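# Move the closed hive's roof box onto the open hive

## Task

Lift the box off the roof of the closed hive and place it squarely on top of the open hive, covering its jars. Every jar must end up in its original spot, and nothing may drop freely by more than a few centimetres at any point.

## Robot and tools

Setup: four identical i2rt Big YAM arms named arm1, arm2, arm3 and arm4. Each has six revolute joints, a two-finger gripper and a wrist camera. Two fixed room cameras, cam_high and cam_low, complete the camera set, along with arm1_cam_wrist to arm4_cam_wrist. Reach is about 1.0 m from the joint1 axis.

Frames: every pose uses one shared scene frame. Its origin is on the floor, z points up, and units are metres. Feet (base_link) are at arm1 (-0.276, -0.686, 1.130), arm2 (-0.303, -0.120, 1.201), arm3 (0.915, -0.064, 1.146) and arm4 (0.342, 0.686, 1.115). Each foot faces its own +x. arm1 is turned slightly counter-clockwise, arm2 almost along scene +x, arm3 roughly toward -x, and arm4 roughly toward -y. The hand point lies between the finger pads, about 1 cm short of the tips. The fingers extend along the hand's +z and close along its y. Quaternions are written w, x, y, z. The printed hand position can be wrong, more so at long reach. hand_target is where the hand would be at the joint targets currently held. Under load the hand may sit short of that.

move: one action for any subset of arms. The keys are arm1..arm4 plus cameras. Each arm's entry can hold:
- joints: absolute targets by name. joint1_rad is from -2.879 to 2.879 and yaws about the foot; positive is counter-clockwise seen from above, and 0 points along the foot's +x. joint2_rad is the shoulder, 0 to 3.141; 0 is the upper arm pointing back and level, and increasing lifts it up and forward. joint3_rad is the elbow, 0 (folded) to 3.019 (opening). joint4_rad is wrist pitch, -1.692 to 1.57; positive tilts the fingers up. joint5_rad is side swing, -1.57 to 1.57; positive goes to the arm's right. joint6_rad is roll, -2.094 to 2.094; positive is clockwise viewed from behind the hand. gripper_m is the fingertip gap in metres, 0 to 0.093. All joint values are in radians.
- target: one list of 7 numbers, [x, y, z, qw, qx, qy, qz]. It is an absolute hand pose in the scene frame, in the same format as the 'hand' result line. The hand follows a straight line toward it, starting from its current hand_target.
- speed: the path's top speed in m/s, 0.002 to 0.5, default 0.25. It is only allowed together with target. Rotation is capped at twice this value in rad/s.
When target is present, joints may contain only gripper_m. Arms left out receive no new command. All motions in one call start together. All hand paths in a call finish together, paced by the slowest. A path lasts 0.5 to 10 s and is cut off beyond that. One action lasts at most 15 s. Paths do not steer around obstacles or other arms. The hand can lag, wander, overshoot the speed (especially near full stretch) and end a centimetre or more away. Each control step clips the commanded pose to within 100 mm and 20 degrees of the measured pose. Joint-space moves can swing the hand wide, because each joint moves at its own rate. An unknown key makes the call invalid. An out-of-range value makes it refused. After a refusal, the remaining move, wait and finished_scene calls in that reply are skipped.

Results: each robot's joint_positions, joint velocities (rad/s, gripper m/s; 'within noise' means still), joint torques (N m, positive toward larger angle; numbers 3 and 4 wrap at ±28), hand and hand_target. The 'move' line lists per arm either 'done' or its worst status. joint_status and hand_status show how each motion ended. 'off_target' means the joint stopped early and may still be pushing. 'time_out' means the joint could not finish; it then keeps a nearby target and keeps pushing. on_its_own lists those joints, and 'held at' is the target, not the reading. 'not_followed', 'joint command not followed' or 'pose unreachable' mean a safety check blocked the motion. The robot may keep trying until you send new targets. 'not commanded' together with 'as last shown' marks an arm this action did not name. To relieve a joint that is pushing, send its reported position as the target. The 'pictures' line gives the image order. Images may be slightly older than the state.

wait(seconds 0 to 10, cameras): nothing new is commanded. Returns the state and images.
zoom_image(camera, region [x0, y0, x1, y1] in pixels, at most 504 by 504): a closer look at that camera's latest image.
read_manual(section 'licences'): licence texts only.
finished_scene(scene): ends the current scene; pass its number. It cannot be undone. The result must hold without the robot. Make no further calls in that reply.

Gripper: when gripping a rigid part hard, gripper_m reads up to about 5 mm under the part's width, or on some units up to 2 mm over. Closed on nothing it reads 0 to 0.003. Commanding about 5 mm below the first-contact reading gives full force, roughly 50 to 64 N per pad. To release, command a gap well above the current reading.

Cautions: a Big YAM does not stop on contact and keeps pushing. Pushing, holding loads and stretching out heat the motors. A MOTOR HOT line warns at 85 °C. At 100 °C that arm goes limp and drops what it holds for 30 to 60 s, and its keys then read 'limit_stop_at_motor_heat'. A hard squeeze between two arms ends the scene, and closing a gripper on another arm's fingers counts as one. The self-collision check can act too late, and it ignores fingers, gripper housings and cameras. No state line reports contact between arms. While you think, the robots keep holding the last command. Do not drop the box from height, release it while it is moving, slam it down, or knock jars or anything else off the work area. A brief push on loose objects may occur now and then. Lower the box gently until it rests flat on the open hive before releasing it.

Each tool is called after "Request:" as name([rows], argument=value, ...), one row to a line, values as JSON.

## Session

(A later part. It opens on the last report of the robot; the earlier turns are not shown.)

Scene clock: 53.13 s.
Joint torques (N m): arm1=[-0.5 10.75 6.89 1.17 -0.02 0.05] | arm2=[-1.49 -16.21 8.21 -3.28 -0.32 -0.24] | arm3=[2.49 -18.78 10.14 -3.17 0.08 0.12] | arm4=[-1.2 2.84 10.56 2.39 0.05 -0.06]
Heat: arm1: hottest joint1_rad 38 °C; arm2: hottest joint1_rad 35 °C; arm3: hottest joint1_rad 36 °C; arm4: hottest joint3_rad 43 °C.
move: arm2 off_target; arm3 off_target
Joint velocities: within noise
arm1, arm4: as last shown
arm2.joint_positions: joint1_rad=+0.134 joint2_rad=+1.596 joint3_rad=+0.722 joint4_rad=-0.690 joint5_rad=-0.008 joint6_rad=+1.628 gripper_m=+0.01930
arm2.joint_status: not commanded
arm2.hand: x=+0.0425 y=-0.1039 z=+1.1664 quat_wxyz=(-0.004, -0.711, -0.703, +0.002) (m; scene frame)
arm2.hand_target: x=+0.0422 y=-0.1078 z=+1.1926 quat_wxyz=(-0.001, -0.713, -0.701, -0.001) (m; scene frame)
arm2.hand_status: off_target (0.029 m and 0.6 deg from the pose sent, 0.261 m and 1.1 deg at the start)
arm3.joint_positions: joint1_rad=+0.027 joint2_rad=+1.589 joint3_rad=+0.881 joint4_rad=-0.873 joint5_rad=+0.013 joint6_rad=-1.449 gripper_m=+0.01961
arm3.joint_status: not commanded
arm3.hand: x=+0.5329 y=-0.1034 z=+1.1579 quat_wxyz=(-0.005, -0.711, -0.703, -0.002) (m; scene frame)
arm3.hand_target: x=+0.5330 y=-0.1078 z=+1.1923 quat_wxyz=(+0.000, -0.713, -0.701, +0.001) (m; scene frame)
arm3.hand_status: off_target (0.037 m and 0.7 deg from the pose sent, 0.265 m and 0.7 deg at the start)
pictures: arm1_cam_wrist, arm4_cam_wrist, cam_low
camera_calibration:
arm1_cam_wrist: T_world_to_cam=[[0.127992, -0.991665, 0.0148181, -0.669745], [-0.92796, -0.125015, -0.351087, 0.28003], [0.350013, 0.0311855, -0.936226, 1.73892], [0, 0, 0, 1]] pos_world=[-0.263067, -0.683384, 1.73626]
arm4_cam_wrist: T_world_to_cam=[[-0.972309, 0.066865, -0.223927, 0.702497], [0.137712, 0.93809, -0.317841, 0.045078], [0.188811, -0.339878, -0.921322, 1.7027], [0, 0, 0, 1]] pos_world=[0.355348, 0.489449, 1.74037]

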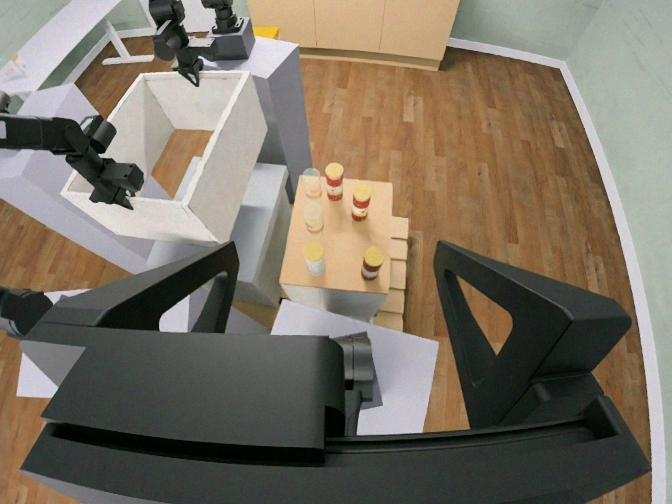

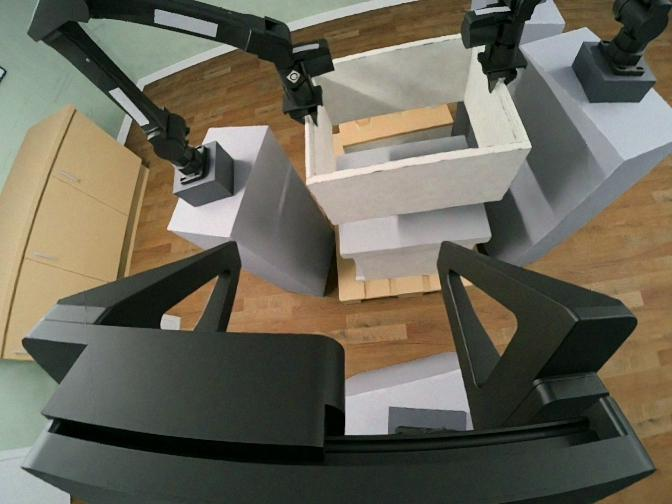

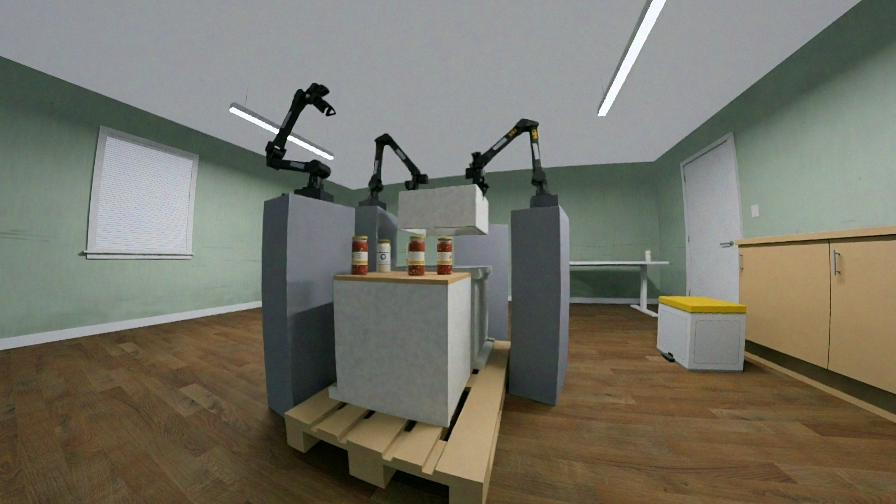

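Request:
move(arm2={"target":[0.042,-0.38,1.225,0.015,0.706,0.708,-0.015],"speed":0.17}, arm3={"target":[0.533,-0.375,1.225,0.015,0.706,0.708,-0.015],"speed":0.17}, cameras=["arm1_cam_wrist","cam_low"])

Request:
zoom_image(camera="cam_low", region=[330, 170, 510, 290])

Scene clock: 60.03 s.
Joint torques (N m): arm1=[-0.5 10.7 6.91 1.17 -0.01 0.06] | arm2=[-1.85 -16.62 11.89 -2.37 0.85 -0.38] | arm3=[3.43 -20.54 13.55 -2.35 -1.32 0.12] | arm4=[-1.2 2.67 10.43 2.11 0.11 -0.05]
Heat: arm1: hottest joint3_rad 38 °C; arm2: hottest joint1_rad 35 °C; arm3: hottest joint1_rad 36 °C; arm4: hottest joint3_rad 43 °C.
move: arm2 off_target; arm3 off_target
Joint velocities: within noise
arm1, arm4: as last shown
arm2.joint_positions: joint1_rad=-0.523 joint2_rad=+1.698 joint3_rad=+0.950 joint4_rad=-0.821 joint5_rad=+0.002 joint6_rad=+0.958 gripper_m=+0.01930
arm2.joint_status: not commanded
arm2.hand: x=+0.0387 y=-0.3606 z=+1.1940 quat_wxyz=(-0.006, -0.706, -0.708, +0.008) (m; scene frame)
arm2.hand_target: x=+0.0414 y=-0.3792 z=+1.2242 quat_wxyz=(-0.016, -0.706, -0.708, +0.015) (m; scene frame)
arm2.hand_status: off_target (0.037 m and 1.4 deg from the pose sent, 0.282 m and 2.1 deg at the start)
arm3.joint_positions: joint1_rad=+0.570 joint2_rad=+1.767 joint3_rad=+1.192 joint4_rad=-1.010 joint5_rad=+0.009 joint6_rad=-0.916 gripper_m=+0.01961
arm3.joint_status: not commanded
arm3.hand: x=+0.5331 y=-0.3529 z=+1.1834 quat_wxyz=(-0.003, -0.708, -0.706, -0.003) (m; scene frame)
arm3.hand_target: x=+0.5340 y=-0.3737 z=+1.2238 quat_wxyz=(-0.015, -0.706, -0.708, +0.016) (m; scene frame)
arm3.hand_status: off_target (0.047 m and 2.5 deg from the pose sent, 0.280 m and 2.5 deg at the start)
pictures: arm1_cam_wrist, cam_low
camera_calibration:
arm1_cam_wrist: T_world_to_cam=[[0.127992, -0.991665, 0.0148181, -0.669745], [-0.92796, -0.125015, -0.351087, 0.28003], [0.350013, 0.0311855, -0.936226, 1.73892], [0, 0, 0, 1]] pos_world=[-0.263067, -0.683384, 1.73626]

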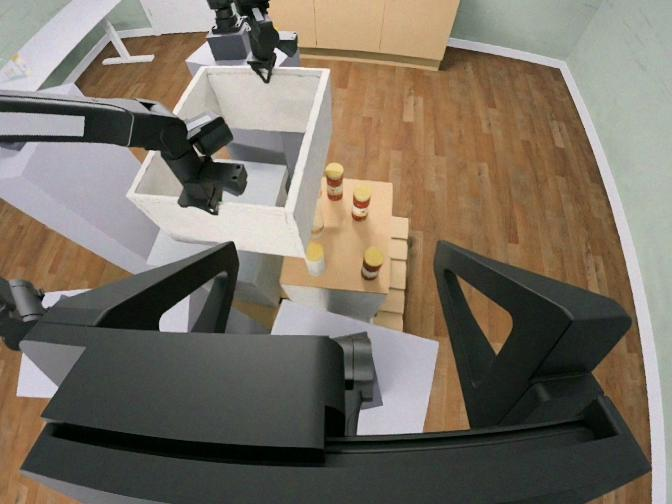

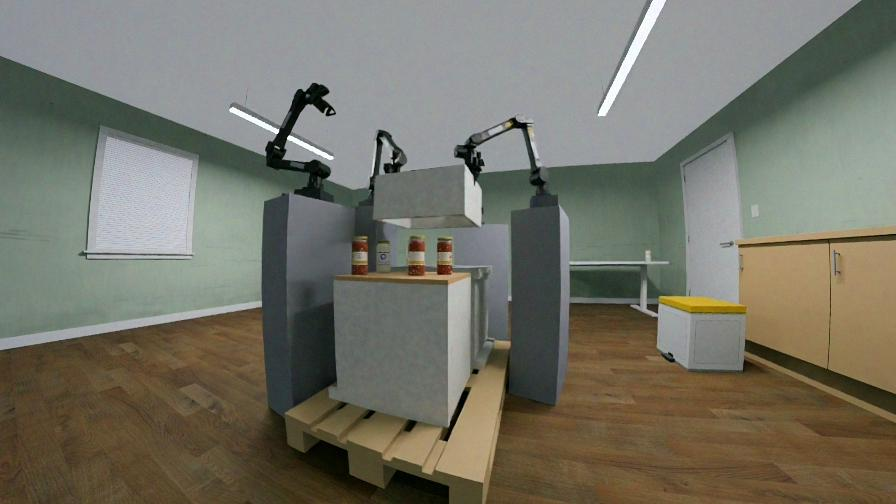

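Scaled by 2.800.

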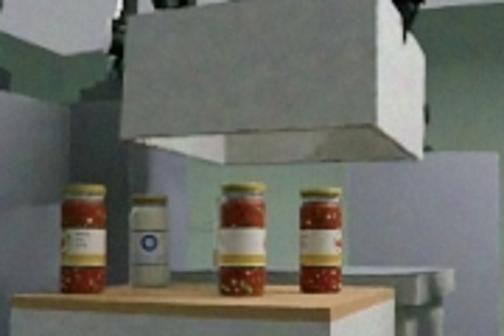

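Request:
move(arm2={"target":[0.045,-0.645,1.25,0.034,0.699,0.714,-0.034],"speed":0.15}, arm3={"target":[0.538,-0.630,1.26,0.034,0.699,0.714,-0.034],"speed":0.15}, cameras=["arm1_cam_wrist","cam_low","arm4_cam_wrist","arm2_cam_wrist","arm3_cam_wrist"])

Request:
zoom_image(camera="cam_low", region=[330, 160, 510, 290])

Request:
zoom_image(camera="arm1_cam_wrist", region=[180, 60, 500, 340])

Scene clock: 66.27 s.
Joint torques (N m): arm1=[-0.5 10.64 6.89 1.17 -0.01 0.06] | arm2=[-2.02 -27.11 16.06 -1.94 1.46 -0.42] | arm3=[2.96 -31.27 17.91 -1.69 -1.75 0.03] | arm4=[-1.73 3.02 10.54 2.11 0.07 0]
Heat: arm1: hottest joint3_rad 38 °C; arm2: hottest joint1_rad 35 °C; arm3: hottest joint1_rad 36 °C; arm4: hottest joint3_rad 44 °C.
move: arm2 off_target; arm3 off_target
Joint velocities: within noise
arm1: as last shown
arm2.joint_positions: joint1_rad=-0.863 joint2_rad=+2.106 joint3_rad=+1.560 joint4_rad=-1.043 joint5_rad=+0.012 joint6_rad=+0.605 gripper_m=+0.01937
arm2.joint_status: not commanded
arm2.hand: x=+0.0404 y=-0.6064 z=+1.1829 quat_wxyz=(+0.006, -0.702, -0.712, +0.011) (m; scene frame)
arm2.hand_target: x=+0.0426 y=-0.6411 z=+1.2496 quat_wxyz=(-0.035, -0.699, -0.713, +0.035) (m; scene frame)
arm2.hand_status: off_target (0.078 m and 5.3 deg from the pose sent, 0.290 m and 4.6 deg at the start)
arm3.joint_positions: joint1_rad=+0.867 joint2_rad=+2.205 joint3_rad=+1.866 joint4_rad=-1.279 joint5_rad=-0.006 joint6_rad=-0.632 gripper_m=+0.01984
arm3.joint_status: not commanded
arm3.hand: x=+0.5375 y=-0.5920 z=+1.1749 quat_wxyz=(-0.006, -0.703, -0.711, -0.019) (m; scene frame)
arm3.hand_target: x=+0.5414 y=-0.6243 z=+1.2587 quat_wxyz=(-0.035, -0.698, -0.715, +0.035) (m; scene frame)
arm3.hand_status: off_target (0.093 m and 6.9 deg from the pose sent, 0.288 m and 5.7 deg at the start; pose on its path clipped on 8 of 82 steps)
arm4.joint_positions: joint1_rad=+0.455 joint2_rad=+0.590 joint3_rad=+1.318 joint4_rad=-1.342 joint5_rad=+0.195 joint6_rad=+0.414 gripper_m=+0.09396
arm4.joint_status: not commanded
arm4.hand: x=+0.3805 y=+0.4520 z=+1.6238 quat_wxyz=(-0.381, -0.686, -0.563, +0.261) (m; scene frame)
arm4.hand_target: x=+0.3798 y=+0.4540 z=+1.6349 quat_wxyz=(-0.392, -0.682, -0.558, +0.265) (m; scene frame)
arm4.hand_status: not commanded
pictures: arm1_cam_wrist, arm2_cam_wrist, arm3_cam_wrist, arm4_cam_wrist, cam_low
camera_calibration:
arm1_cam_wrist: T_world_to_cam=[[0.127992, -0.991665, 0.0148181, -0.669745], [-0.92796, -0.125015, -0.351087, 0.28003], [0.350013, 0.0311855, -0.936226, 1.73892], [0, 0, 0, 1]] pos_world=[-0.263067, -0.683384, 1.73626]
arm2_cam_wrist: T_world_to_cam=[[-0.999476, 0.0169191, 0.0275871, 0.0200507], [0.0302975, 0.788798, 0.613905, -0.249829], [-0.011374, 0.61442, -0.788897, 1.4343], [0, 0, 0, 1]] pos_world=[0.0439231, -0.684538, 1.28434]
arm3_cam_wrist: T_world_to_cam=[[-0.998968, -0.0146441, -0.0429892, 0.579524], [-0.0374739, 0.800541, 0.598106, -0.205281], [0.0256559, 0.599099, -0.800263, 1.40717], [0, 0, 0, 1]] pos_world=[0.535131, -0.670212, 1.2738]
arm4_cam_wrist: T_world_to_cam=[[-0.972309, 0.066865, -0.223927, 0.702497], [0.137712, 0.93809, -0.317841, 0.045078], [0.188811, -0.339878, -0.921322, 1.7027], [0, 0, 0, 1]] pos_world=[0.355348, 0.489449, 1.74037]

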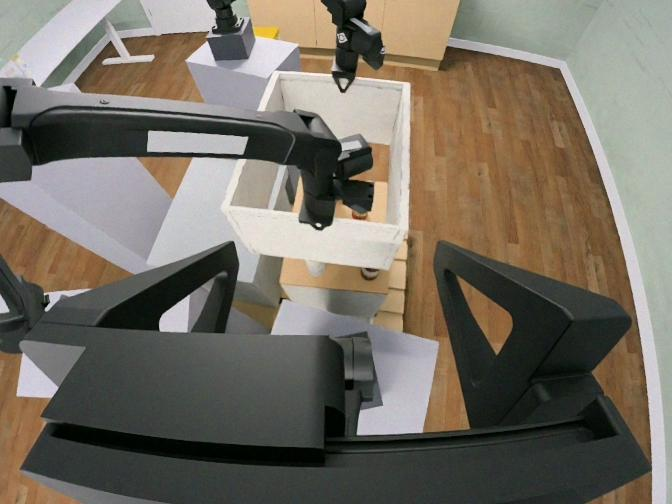

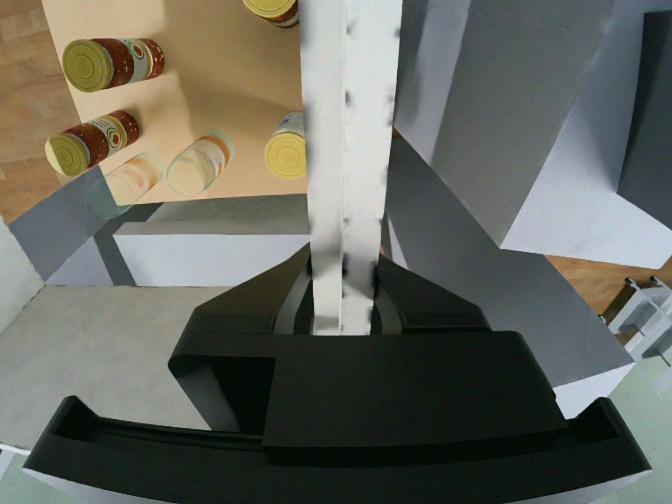

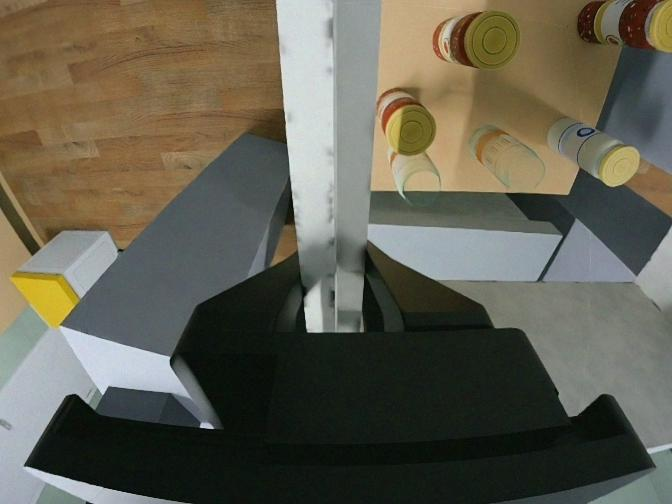

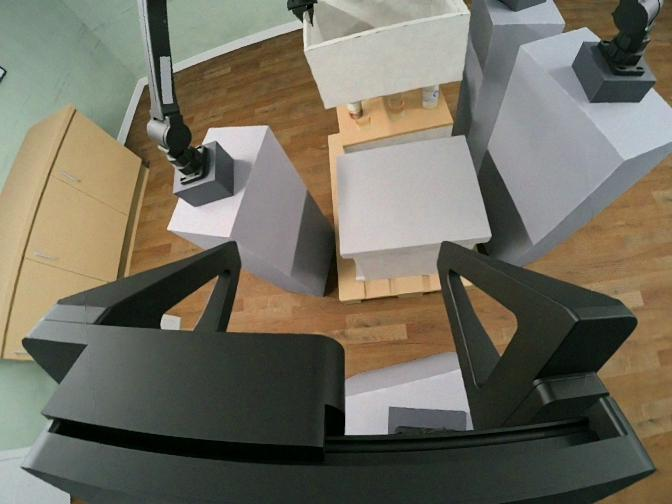

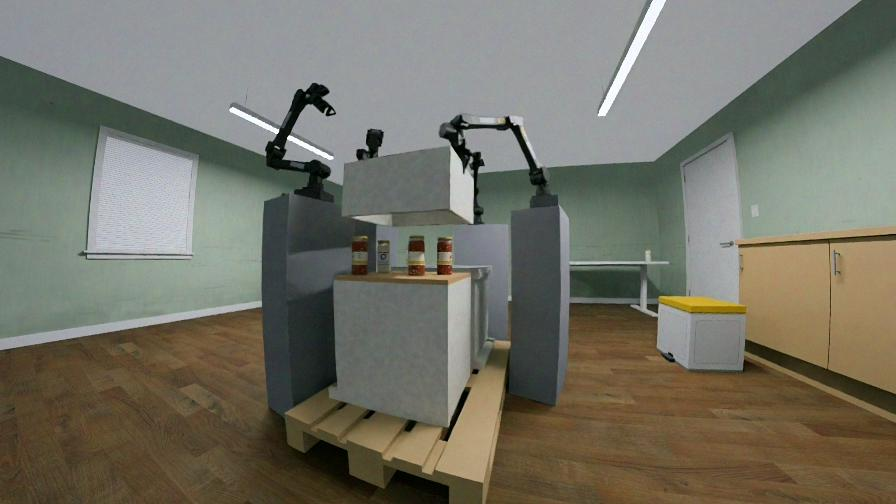

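Scaled by 2.800.

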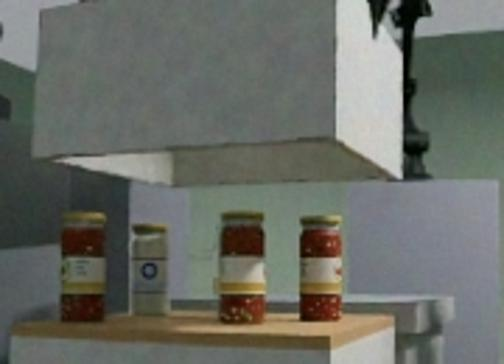

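Scaled by 1.575 from the camera's 672x504 image, which has a finer 960x720 frame.

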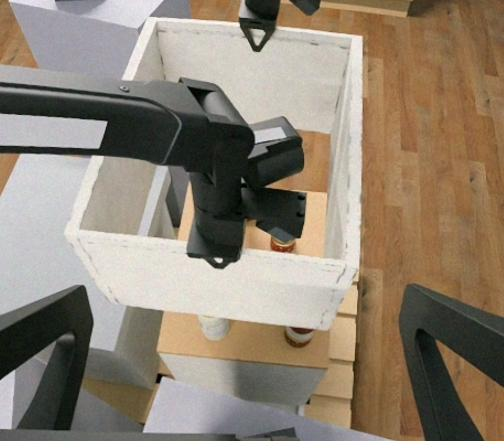

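Request:
move(arm2={"target":[0.050,-0.690,1.25,0.034,0.699,0.714,-0.034],"speed":0.12}, arm3={"target":[0.545,-0.672,1.26,0.034,0.699,0.714,-0.034],"speed":0.12}, cameras=["arm1_cam_wrist","cam_low","arm2_cam_wrist","arm3_cam_wrist"])

Request:
zoom_image(camera="arm1_cam_wrist", region=[180, 60, 500, 340])

Request:
zoom_image(camera="cam_low", region=[320, 150, 500, 290])

Scene clock: 76.00 s.
Joint torques (N m): arm1=[-0.5 10.7 6.89 1.16 -0.02 0.05] | arm2=[-2.49 -28.98 17.05 -1.89 1.39 -0.38] | arm3=[3.43 -32.79 18.32 -1.69 -1.79 0.05] | arm4=[-0.97 2.43 10.52 2.25 0.03 -0.01]
Heat: arm1: hottest joint3_rad 38 °C; arm2: hottest joint2_rad 37 °C; arm3: hottest joint3_rad 37 °C; arm4: hottest joint3_rad 44 °C.
move: arm2 off_target; arm3 off_target
Joint velocities: within noise
arm1.joint_positions: joint1_rad=-0.201 joint2_rad=+0.238 joint3_rad=+1.324 joint4_rad=-1.650 joint5_rad=+0.002 joint6_rad=-0.008 gripper_m=+0.09396
arm1.joint_status: not commanded
arm1.hand: x=-0.2204 y=-0.6788 z=+1.6211 quat_wxyz=(-0.483, +0.059, -0.873, -0.028) (m; scene frame)
arm1.hand_target: x=-0.2207 y=-0.6794 z=+1.6246 quat_wxyz=(-0.480, +0.051, -0.875, -0.027) (m; scene frame)
arm1.hand_status: not commanded
arm2.joint_positions: joint1_rad=-0.893 joint2_rad=+2.214 joint3_rad=+1.723 joint4_rad=-1.111 joint5_rad=+0.012 joint6_rad=+0.572 gripper_m=+0.01942
arm2.joint_status: not commanded
arm2.hand: x=+0.0465 y=-0.6477 z=+1.1733 quat_wxyz=(+0.012, -0.701, -0.713, +0.009) (m; scene frame)
arm2.hand_target: x=+0.0470 y=-0.6851 z=+1.2496 quat_wxyz=(-0.036, -0.700, -0.713, +0.035) (m; scene frame)
arm2.hand_status: off_target (0.088 m and 6.0 deg from the pose sent, 0.108 m and 5.3 deg at the start)
arm3.joint_positions: joint1_rad=+0.909 joint2_rad=+2.304 joint3_rad=+2.013 joint4_rad=-1.335 joint5_rad=-0.003 joint6_rad=-0.593 gripper_m=+0.01990
arm3.joint_status: not commanded
arm3.hand: x=+0.5437 y=-0.6310 z=+1.1642 quat_wxyz=(-0.002, -0.702, -0.711, -0.022) (m; scene frame)
arm3.hand_target: x=+0.5487 y=-0.6637 z=+1.2546 quat_wxyz=(-0.035, -0.698, -0.715, +0.036) (m; scene frame)
arm3.hand_status: off_target (0.104 m and 7.4 deg from the pose sent, 0.117 m and 6.9 deg at the start; pose on its path clipped on 34 of 40 steps)
arm4: as last shown
pictures: arm1_cam_wrist, arm2_cam_wrist, arm3_cam_wrist, cam_low
camera_calibration:
arm1_cam_wrist: T_world_to_cam=[[0.127992, -0.991665, 0.0148181, -0.669745], [-0.92796, -0.125015, -0.351087, 0.28003], [0.350013, 0.0311855, -0.936226, 1.73892], [0, 0, 0, 1]] pos_world=[-0.263067, -0.683384, 1.73626]
arm2_cam_wrist: T_world_to_cam=[[-0.999344, 0.0133186, 0.0336692, 0.0177018], [0.0313961, 0.781939, 0.622563, -0.226113], [-0.0180355, 0.623212, -0.781845, 1.44995], [0, 0, 0, 1]] pos_world=[0.0509398, -0.727054, 1.27381]
arm3_cam_wrist: T_world_to_cam=[[-0.998915, -0.0171197, -0.0433175, 0.583466], [-0.0398802, 0.79483, 0.605521, -0.178327], [0.0240637, 0.606591, -0.79465, 1.4208], [0, 0, 0, 1]] pos_world=[0.541531, -0.710119, 1.2623]

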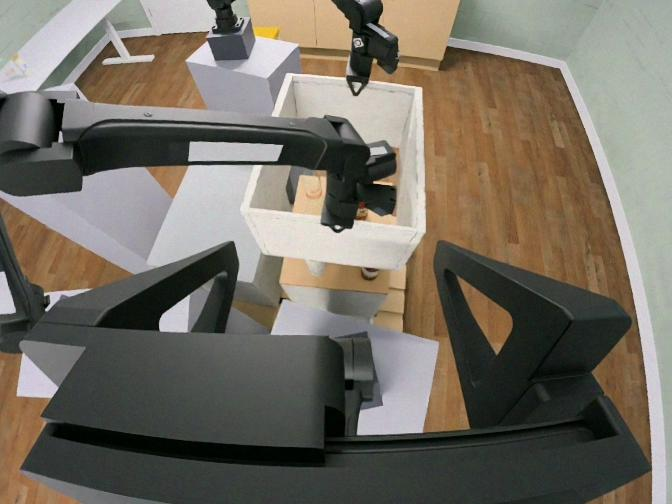

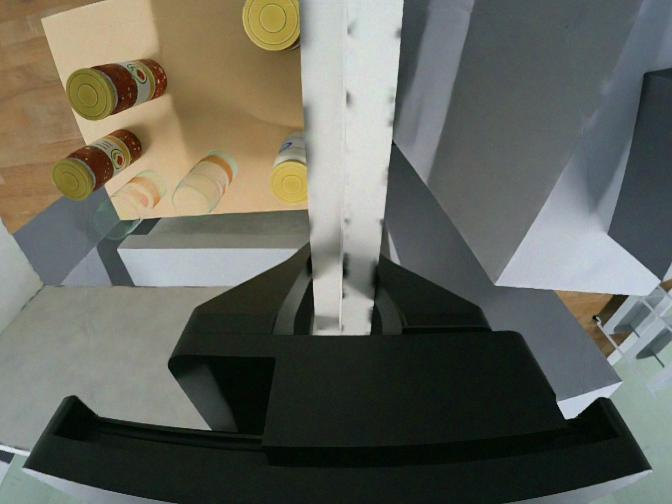

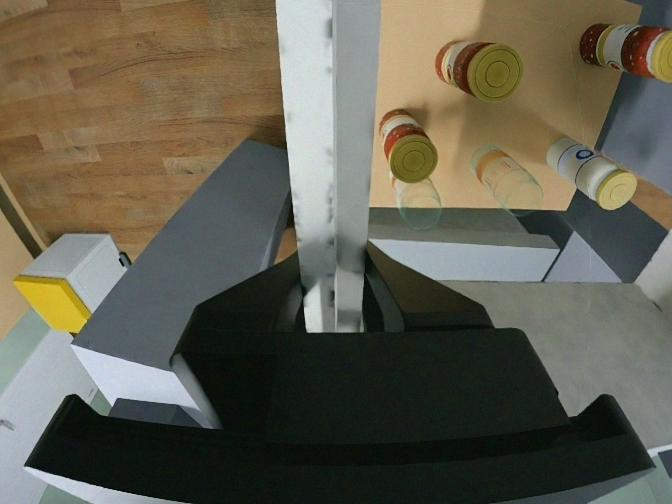

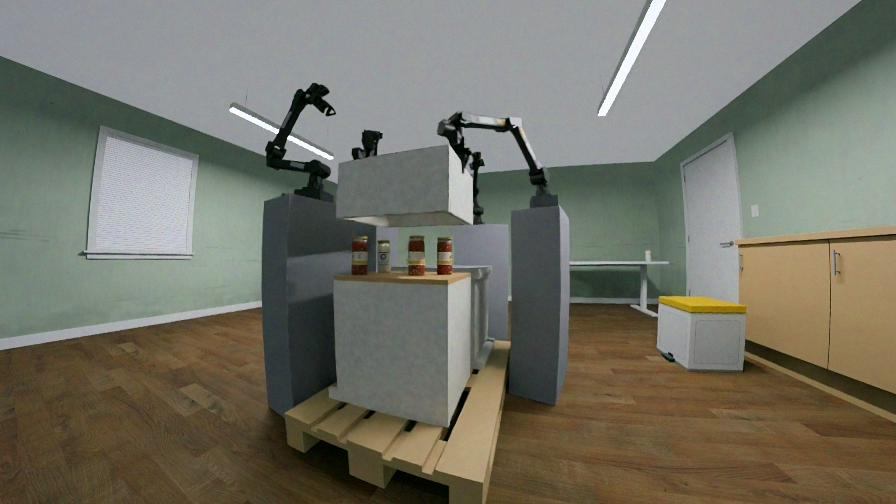

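Scaled by 1.575 from the camera's 672x504 image, which has a finer 960x720 frame.

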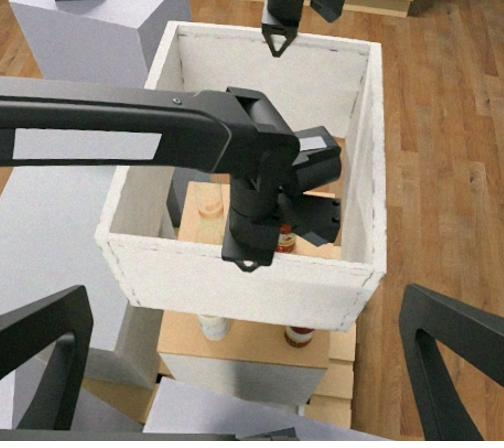

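Scaled by 2.800.

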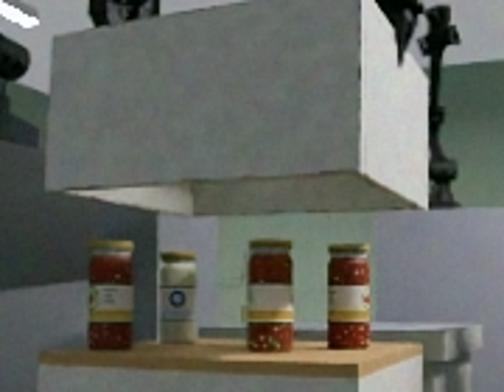

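Request:
move(arm2={"target":[0.050,-0.693,1.08,0.034,0.699,0.714,-0.034],"speed":0.12}, arm3={"target":[0.548,-0.675,1.092,0.034,0.699,0.714,-0.034],"speed":0.12}, cameras=["arm1_cam_wrist","cam_low","arm2_cam_wrist","arm3_cam_wrist"])

Request:
zoom_image(camera="arm1_cam_wrist", region=[180, 60, 500, 340])

Request:
zoom_image(camera="cam_low", region=[320, 150, 500, 290])

Scene clock: 83.07 s.
Joint torques (N m): arm1=[-0.5 10.64 6.89 1.16 -0.02 0.06] | arm2=[-1.79 -29.92 10.33 -0.32 1.38 -0.32] | arm3=[3.78 -34.96 11.12 -0.91 -1.5 0.12] | arm4=[-1.38 3.02 10.55 2.18 0.09 -0.1]
Heat: arm1: hottest joint3_rad 38 °C; arm2: hottest joint3_rad 40 °C; arm3: hottest joint2_rad 39 °C; arm4: hottest joint3_rad 44 °C.
move: arm2 off_target; arm3 off_target
Joint velocities: within noise
arm1, arm4: as last shown
arm1.joint_positions: joint1_rad=-0.201 joint2_rad=+0.238 joint3_rad=+1.324 joint4_rad=-1.650 joint5_rad=+0.002 joint6_rad=-0.007 gripper_m=+0.09396
arm1.hand_target: x=-0.2207 y=-0.6794 z=+1.6246 quat_wxyz=(-0.480, +0.050, -0.875, -0.027) (m; scene frame)
arm2.joint_positions: joint1_rad=-0.896 joint2_rad=+2.452 joint3_rad=+1.718 joint4_rad=-0.846 joint5_rad=+0.011 joint6_rad=+0.564 gripper_m=+0.01943
arm2.joint_status: not commanded
arm2.hand: x=+0.0481 y=-0.6561 z=+1.0240 quat_wxyz=(+0.001, -0.699, -0.715, +0.011) (m; scene frame)
arm2.hand_target: x=+0.0490 y=-0.6911 z=+1.0791 quat_wxyz=(-0.034, -0.699, -0.713, +0.035) (m; scene frame)
arm2.hand_status: off_target (0.067 m and 4.8 deg from the pose sent, 0.104 m and 6.0 deg at the start)
arm3.joint_positions: joint1_rad=+0.907 joint2_rad=+2.481 joint3_rad=+1.927 joint4_rad=-1.046 joint5_rad=-0.010 joint6_rad=-0.595 gripper_m=+0.01990
arm3.joint_status: not commanded
arm3.hand: x=+0.5426 y=-0.6353 z=+1.0156 quat_wxyz=(-0.008, -0.703, -0.712, -0.010) (m; scene frame)
arm3.hand_target: x=+0.5494 y=-0.6723 z=+1.0897 quat_wxyz=(-0.035, -0.698, -0.714, +0.034) (m; scene frame)
arm3.hand_status: off_target (0.086 m and 5.8 deg from the pose sent, 0.085 m and 7.4 deg at the start)
pictures: arm1_cam_wrist, arm2_cam_wrist, arm3_cam_wrist, cam_low
camera_calibration:
arm1_cam_wrist: T_world_to_cam=[[0.127786, -0.991696, 0.0145059, -0.669278], [-0.928022, -0.124716, -0.351028, 0.280116], [0.349922, 0.0313946, -0.936253, 1.73909], [0, 0, 0, 1]] pos_world=[-0.263067, -0.683383, 1.73626]
arm2_cam_wrist: T_world_to_cam=[[-0.999753, 0.00853993, 0.0205273, 0.0347755], [0.0192765, 0.792991, 0.608929, -0.104878], [-0.0110778, 0.609174, -0.792959, 1.34017], [0, 0, 0, 1]] pos_world=[0.0516347, -0.733529, 1.12585]
arm3_cam_wrist: T_world_to_cam=[[-0.999271, -0.0175969, -0.0338757, 0.566112], [-0.0341079, 0.810086, 0.585317, -0.0578793], [0.0171425, 0.586046, -0.810096, 1.31175], [0, 0, 0, 1]] pos_world=[0.541239, -0.711899, 1.1157]

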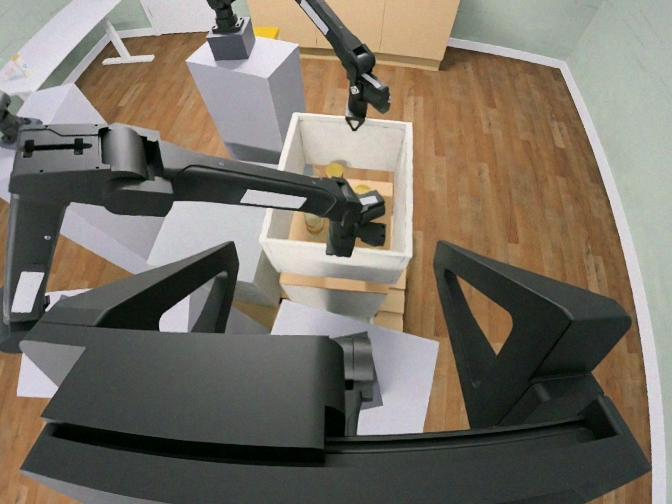

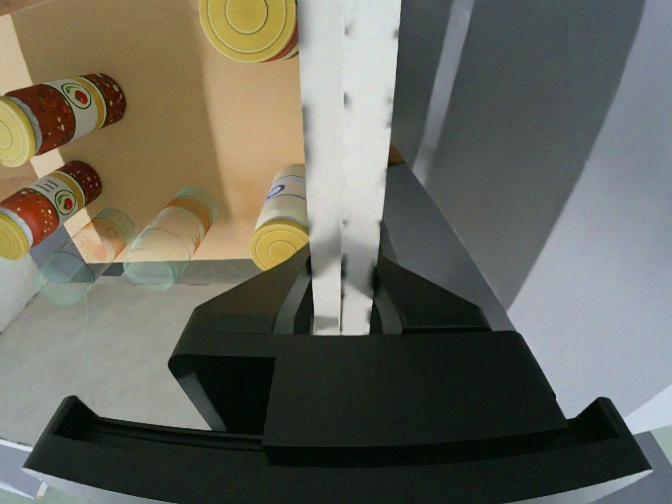

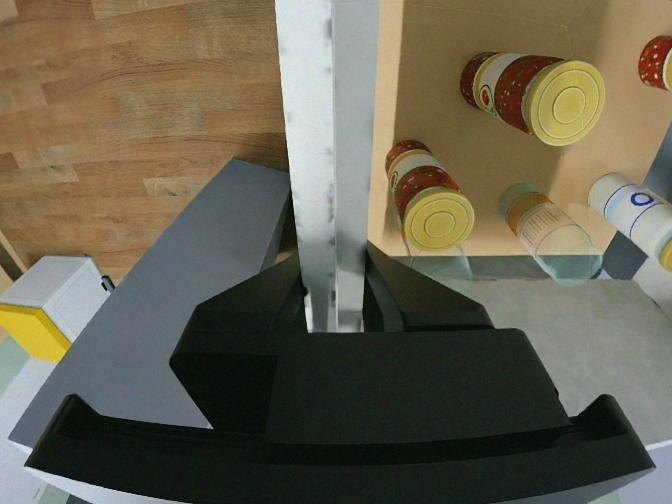

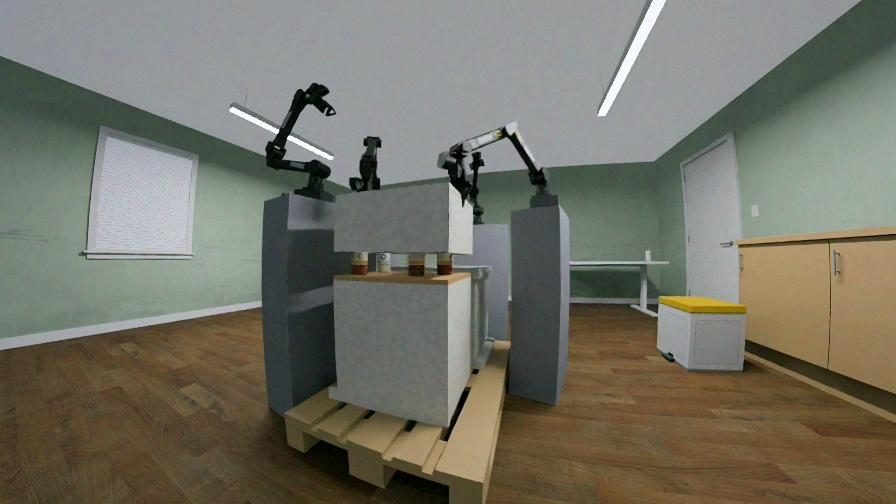

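Scaled by 1.575 from the camera's 672x504 image, which has a finer 960x720 frame.

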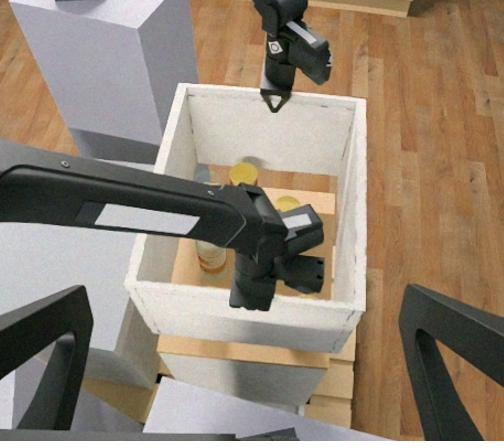

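Scaled by 2.800.

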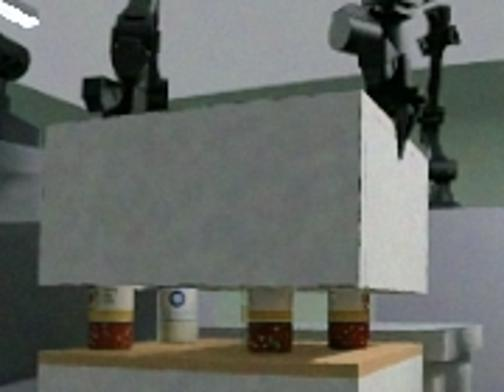

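Request:
move(arm2={"target":[0.057,-0.690,0.997,0.034,0.699,0.714,-0.034],"speed":0.1}, arm3={"target":[0.556,-0.672,1.013,0.034,0.699,0.714,-0.034],"speed":0.1}, cameras=["arm1_cam_wrist","cam_low","arm2_cam_wrist","arm3_cam_wrist"])

Request:
zoom_image(camera="arm1_cam_wrist", region=[230, 180, 430, 320])

Request:
zoom_image(camera="cam_low", region=[320, 210, 500, 300])

Scene clock: 91.47 s.
Joint torques (N m): arm1=[-0.5 10.7 6.89 1.16 -0.02 0.06] | arm2=[-2.2 -28.57 10.92 -0.43 1.53 -0.37] | arm3=[4.48 -34.55 9.88 -0.68 -1.49 0.2] | arm4=[-1.08 3.14 10.43 2.3 0.05 -0.05]
Heat: arm1: hottest joint3_rad 38 °C; arm2: hottest joint2_rad 42 °C; arm3: hottest joint2_rad 40 °C; arm4: hottest joint3_rad 45 °C.
move: arm2 off_target; arm3 off_target
Joint velocities: within noise
arm1, arm4: as last shown
arm2.joint_positions: joint1_rad=-0.877 joint2_rad=+2.581 joint3_rad=+1.734 joint4_rad=-0.728 joint5_rad=+0.009 joint6_rad=+0.581 gripper_m=+0.01943
arm2.joint_status: not commanded
arm2.hand: x=+0.0537 y=-0.6437 z=+0.9489 quat_wxyz=(-0.001, -0.698, -0.716, +0.011) (m; scene frame)
arm2.hand_target: x=+0.0554 y=-0.6880 z=+0.9973 quat_wxyz=(-0.034, -0.699, -0.713, +0.035) (m; scene frame)
arm2.hand_status: off_target (0.067 m and 4.6 deg from the pose sent, 0.044 m and 4.8 deg at the start)
arm3.joint_positions: joint1_rad=+0.901 joint2_rad=+2.572 joint3_rad=+1.886 joint4_rad=-0.906 joint5_rad=-0.011 joint6_rad=-0.597 gripper_m=+0.01990
arm3.joint_status: not commanded
arm3.hand: x=+0.5468 y=-0.6239 z=+0.9423 quat_wxyz=(-0.010, -0.704, -0.710, -0.006) (m; scene frame)
arm3.hand_target: x=+0.5574 y=-0.6696 z=+1.0110 quat_wxyz=(-0.035, -0.698, -0.714, +0.033) (m; scene frame)
arm3.hand_status: off_target (0.086 m and 5.4 deg from the pose sent, 0.039 m and 5.8 deg at the start)
pictures: arm1_cam_wrist, arm2_cam_wrist, arm3_cam_wrist, cam_low
camera_calibration:
arm1_cam_wrist: T_world_to_cam=[[0.127786, -0.991696, 0.0145059, -0.669278], [-0.928022, -0.124716, -0.351028, 0.280116], [0.349922, 0.0313946, -0.936253, 1.73909], [0, 0, 0, 1]] pos_world=[-0.263067, -0.683383, 1.73626]
arm2_cam_wrist: T_world_to_cam=[[-0.999845, 0.00696489, 0.0161968, 0.0448204], [0.0153615, 0.794998, 0.606417, -0.0652], [-0.00865276, 0.606572, -0.794982, 1.2733], [0, 0, 0, 1]] pos_world=[0.0568326, -0.720825, 1.05106]
arm3_cam_wrist: T_world_to_cam=[[-0.999402, -0.0143132, -0.0314633, 0.567914], [-0.0299092, 0.814378, 0.579564, -0.0182765], [0.0173276, 0.580159, -0.814319, 1.24588], [0, 0, 0, 1]] pos_world=[0.54544, -0.699794, 1.043]

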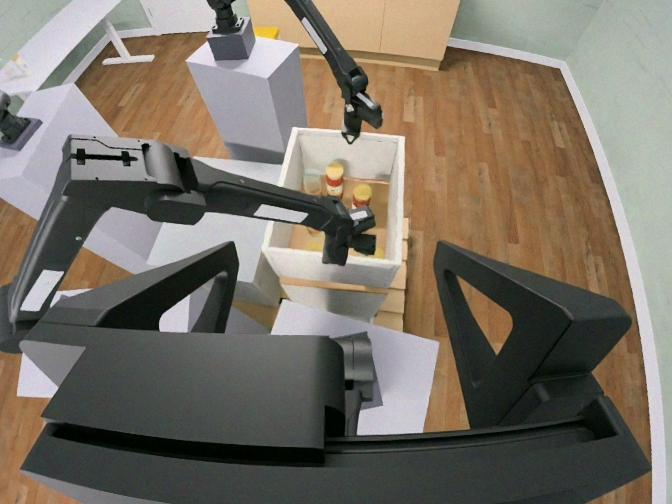

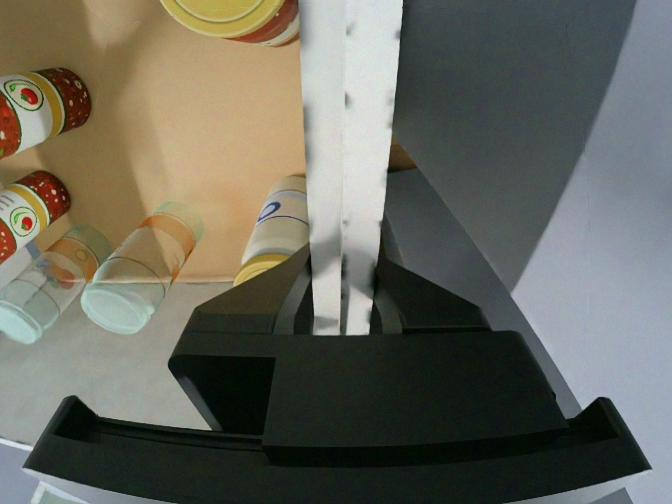

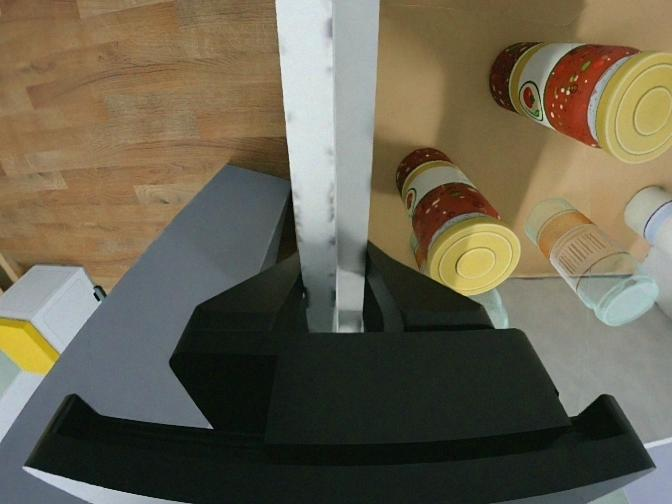

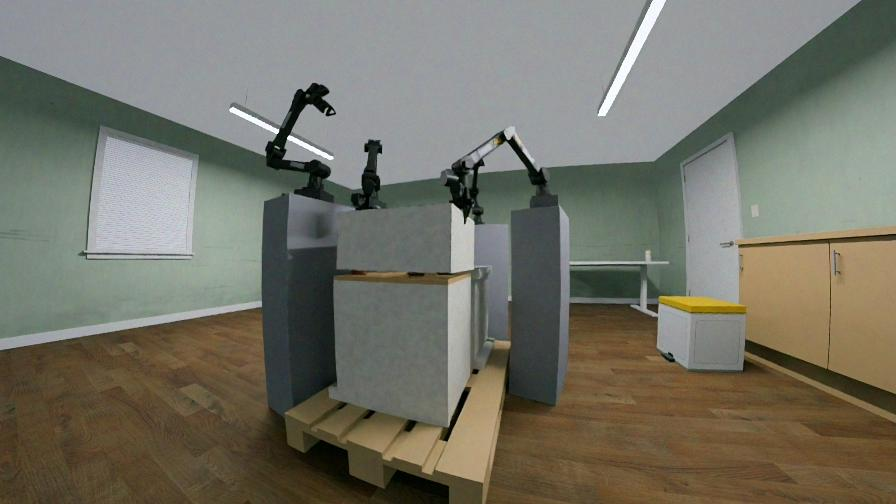

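Scaled by 2.520 from the camera's 672x504 image, which has a finer 960x720 frame.

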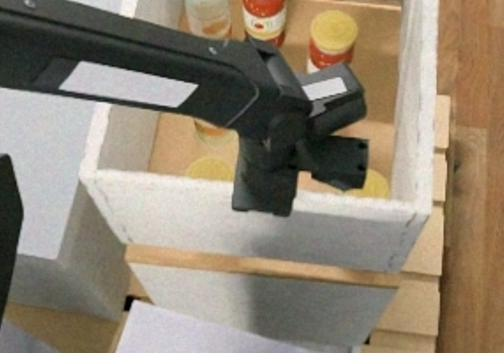

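Scaled by 2.800.

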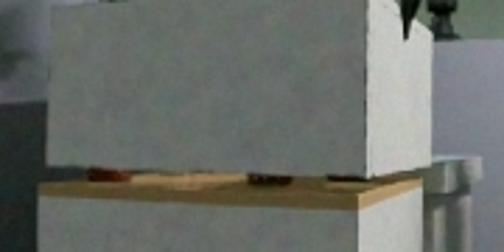

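Request:
zoom_image(camera="arm1_cam_wrist", region=[260, 250, 330, 300])

Request:
zoom_image(camera="arm1_cam_wrist", region=[350, 250, 420, 300])

Request:
zoom_image(camera="cam_low", region=[325, 250, 405, 300])

Request:
zoom_image(camera="cam_low", region=[420, 250, 500, 300])

Scaled by 7.200 from the camera's 672x504 image, which has a finer 960x720 frame.

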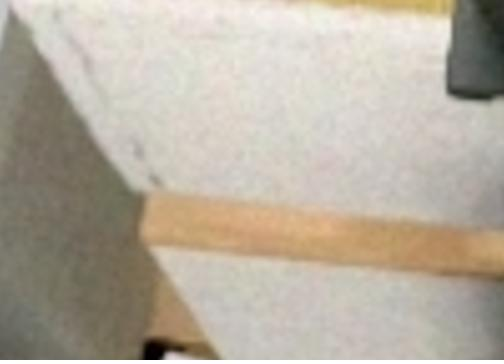

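Scaled by 7.200 from the camera's 672x504 image, which has a finer 960x720 frame.

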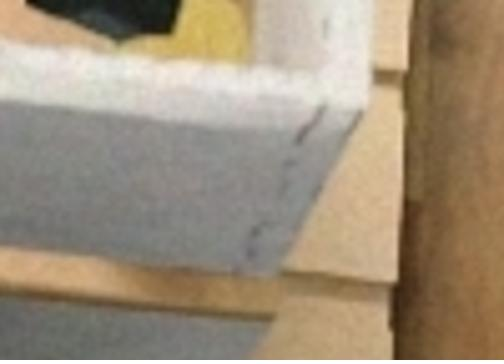

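Scaled by 6.300.

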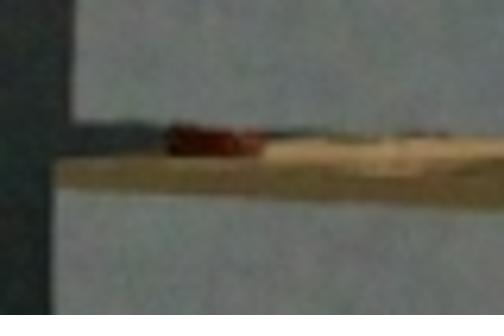

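Scaled by 6.300.

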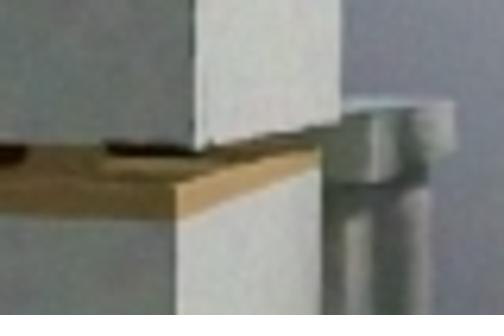

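Request:
move(arm2={"target":[0.043,-0.697,0.995,0.034,0.699,0.714,-0.034],"speed":0.06}, arm3={"target":[0.543,-0.679,1.011,0.034,0.699,0.714,-0.034],"speed":0.06}, cameras=["arm1_cam_wrist","cam_low"])

Request:
zoom_image(camera="arm1_cam_wrist", region=[260, 250, 410, 305])

Request:
zoom_image(camera="cam_low", region=[325, 250, 405, 300])

Request:
zoom_image(camera="cam_low", region=[420, 250, 500, 300])

Scene clock: 112.00 s.
Joint torques (N m): arm1=[-0.5 10.75 6.87 1.18 -0.02 0.06] | arm2=[-3.9 -28.69 10.3 -0.23 1.39 -0.61] | arm3=[4.01 -32.73 13.83 -1.69 -1.46 0.13] | arm4=[-1.03 2.78 10.4 2.19 0.06 -0.05]
Heat: arm1: hottest joint3_rad 38 °C; arm2: hottest joint2_rad 40 °C; arm3: hottest joint2_rad 42 °C; arm4: hottest joint3_rad 46 °C.
move: arm2 off_target; arm3 off_target
Joint velocities: within noise
arm1, arm4: as last shown
arm2.joint_positions: joint1_rad=-0.878 joint2_rad=+2.581 joint3_rad=+1.734 joint4_rad=-0.726 joint5_rad=+0.012 joint6_rad=+0.581 gripper_m=+0.01943
arm2.joint_status: not commanded
arm2.hand: x=+0.0530 y=-0.6446 z=+0.9484 quat_wxyz=(-0.002, -0.699, -0.715, +0.013) (m; scene frame)
arm2.hand_target: x=+0.0411 y=-0.6947 z=+0.9949 quat_wxyz=(-0.034, -0.700, -0.713, +0.036) (m; scene frame)
arm2.hand_status: off_target (0.071 m and 4.4 deg from the pose sent, 0.071 m and 4.6 deg at the start)
arm3.joint_positions: joint1_rad=+0.901 joint2_rad=+2.582 joint3_rad=+1.897 joint4_rad=-0.910 joint5_rad=-0.011 joint6_rad=-0.598 gripper_m=+0.01990
arm3.joint_status: not commanded
arm3.hand: x=+0.5460 y=-0.6251 z=+0.9394 quat_wxyz=(-0.010, -0.703, -0.711, -0.007) (m; scene frame)
arm3.hand_target: x=+0.5455 y=-0.6752 z=+1.0107 quat_wxyz=(-0.035, -0.698, -0.714, +0.035) (m; scene frame)
arm3.hand_status: off_target (0.090 m and 5.5 deg from the pose sent, 0.088 m and 5.4 deg at the start)
pictures: arm1_cam_wrist, cam_low
camera_calibration:
arm1_cam_wrist: T_world_to_cam=[[0.127786, -0.991696, 0.0145059, -0.669278], [-0.928022, -0.124716, -0.351028, 0.280116], [0.349922, 0.0313946, -0.936253, 1.73909], [0, 0, 0, 1]] pos_world=[-0.263067, -0.683383, 1.73626]

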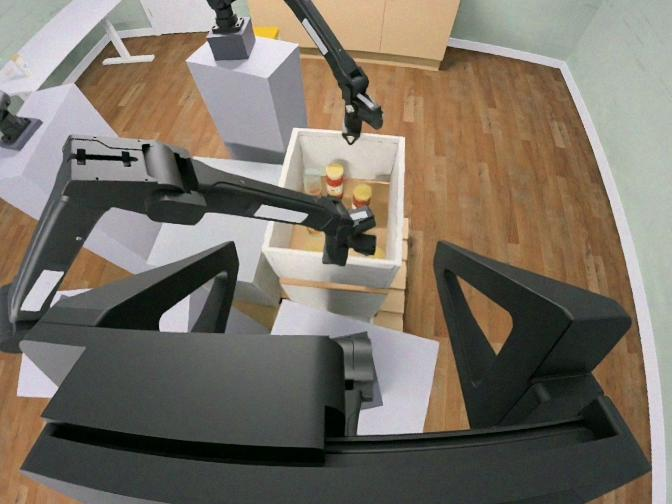

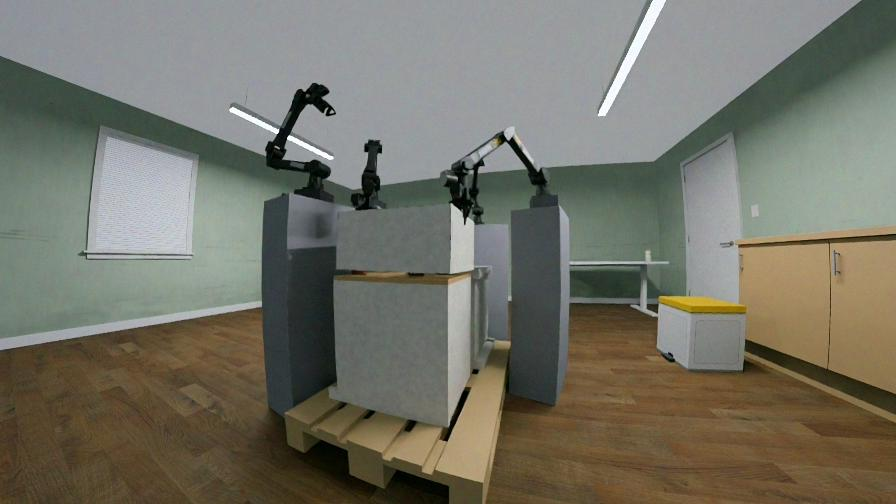

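Scaled by 3.360 from the camera's 672x504 image, which has a finer 960x720 frame.

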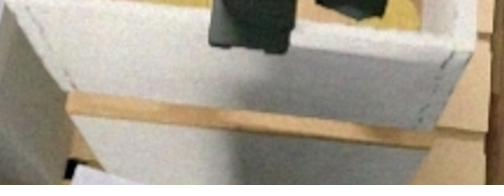

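Scaled by 6.300.

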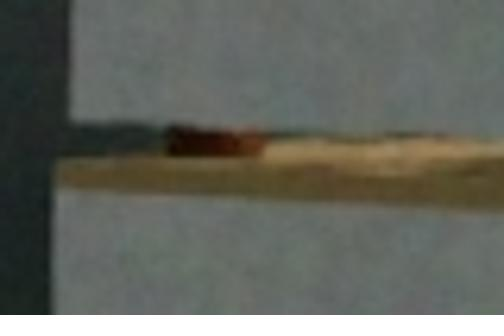

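Scaled by 6.300.

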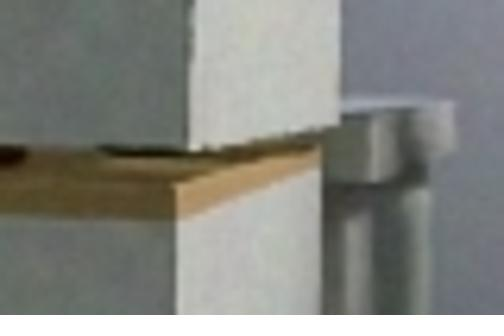

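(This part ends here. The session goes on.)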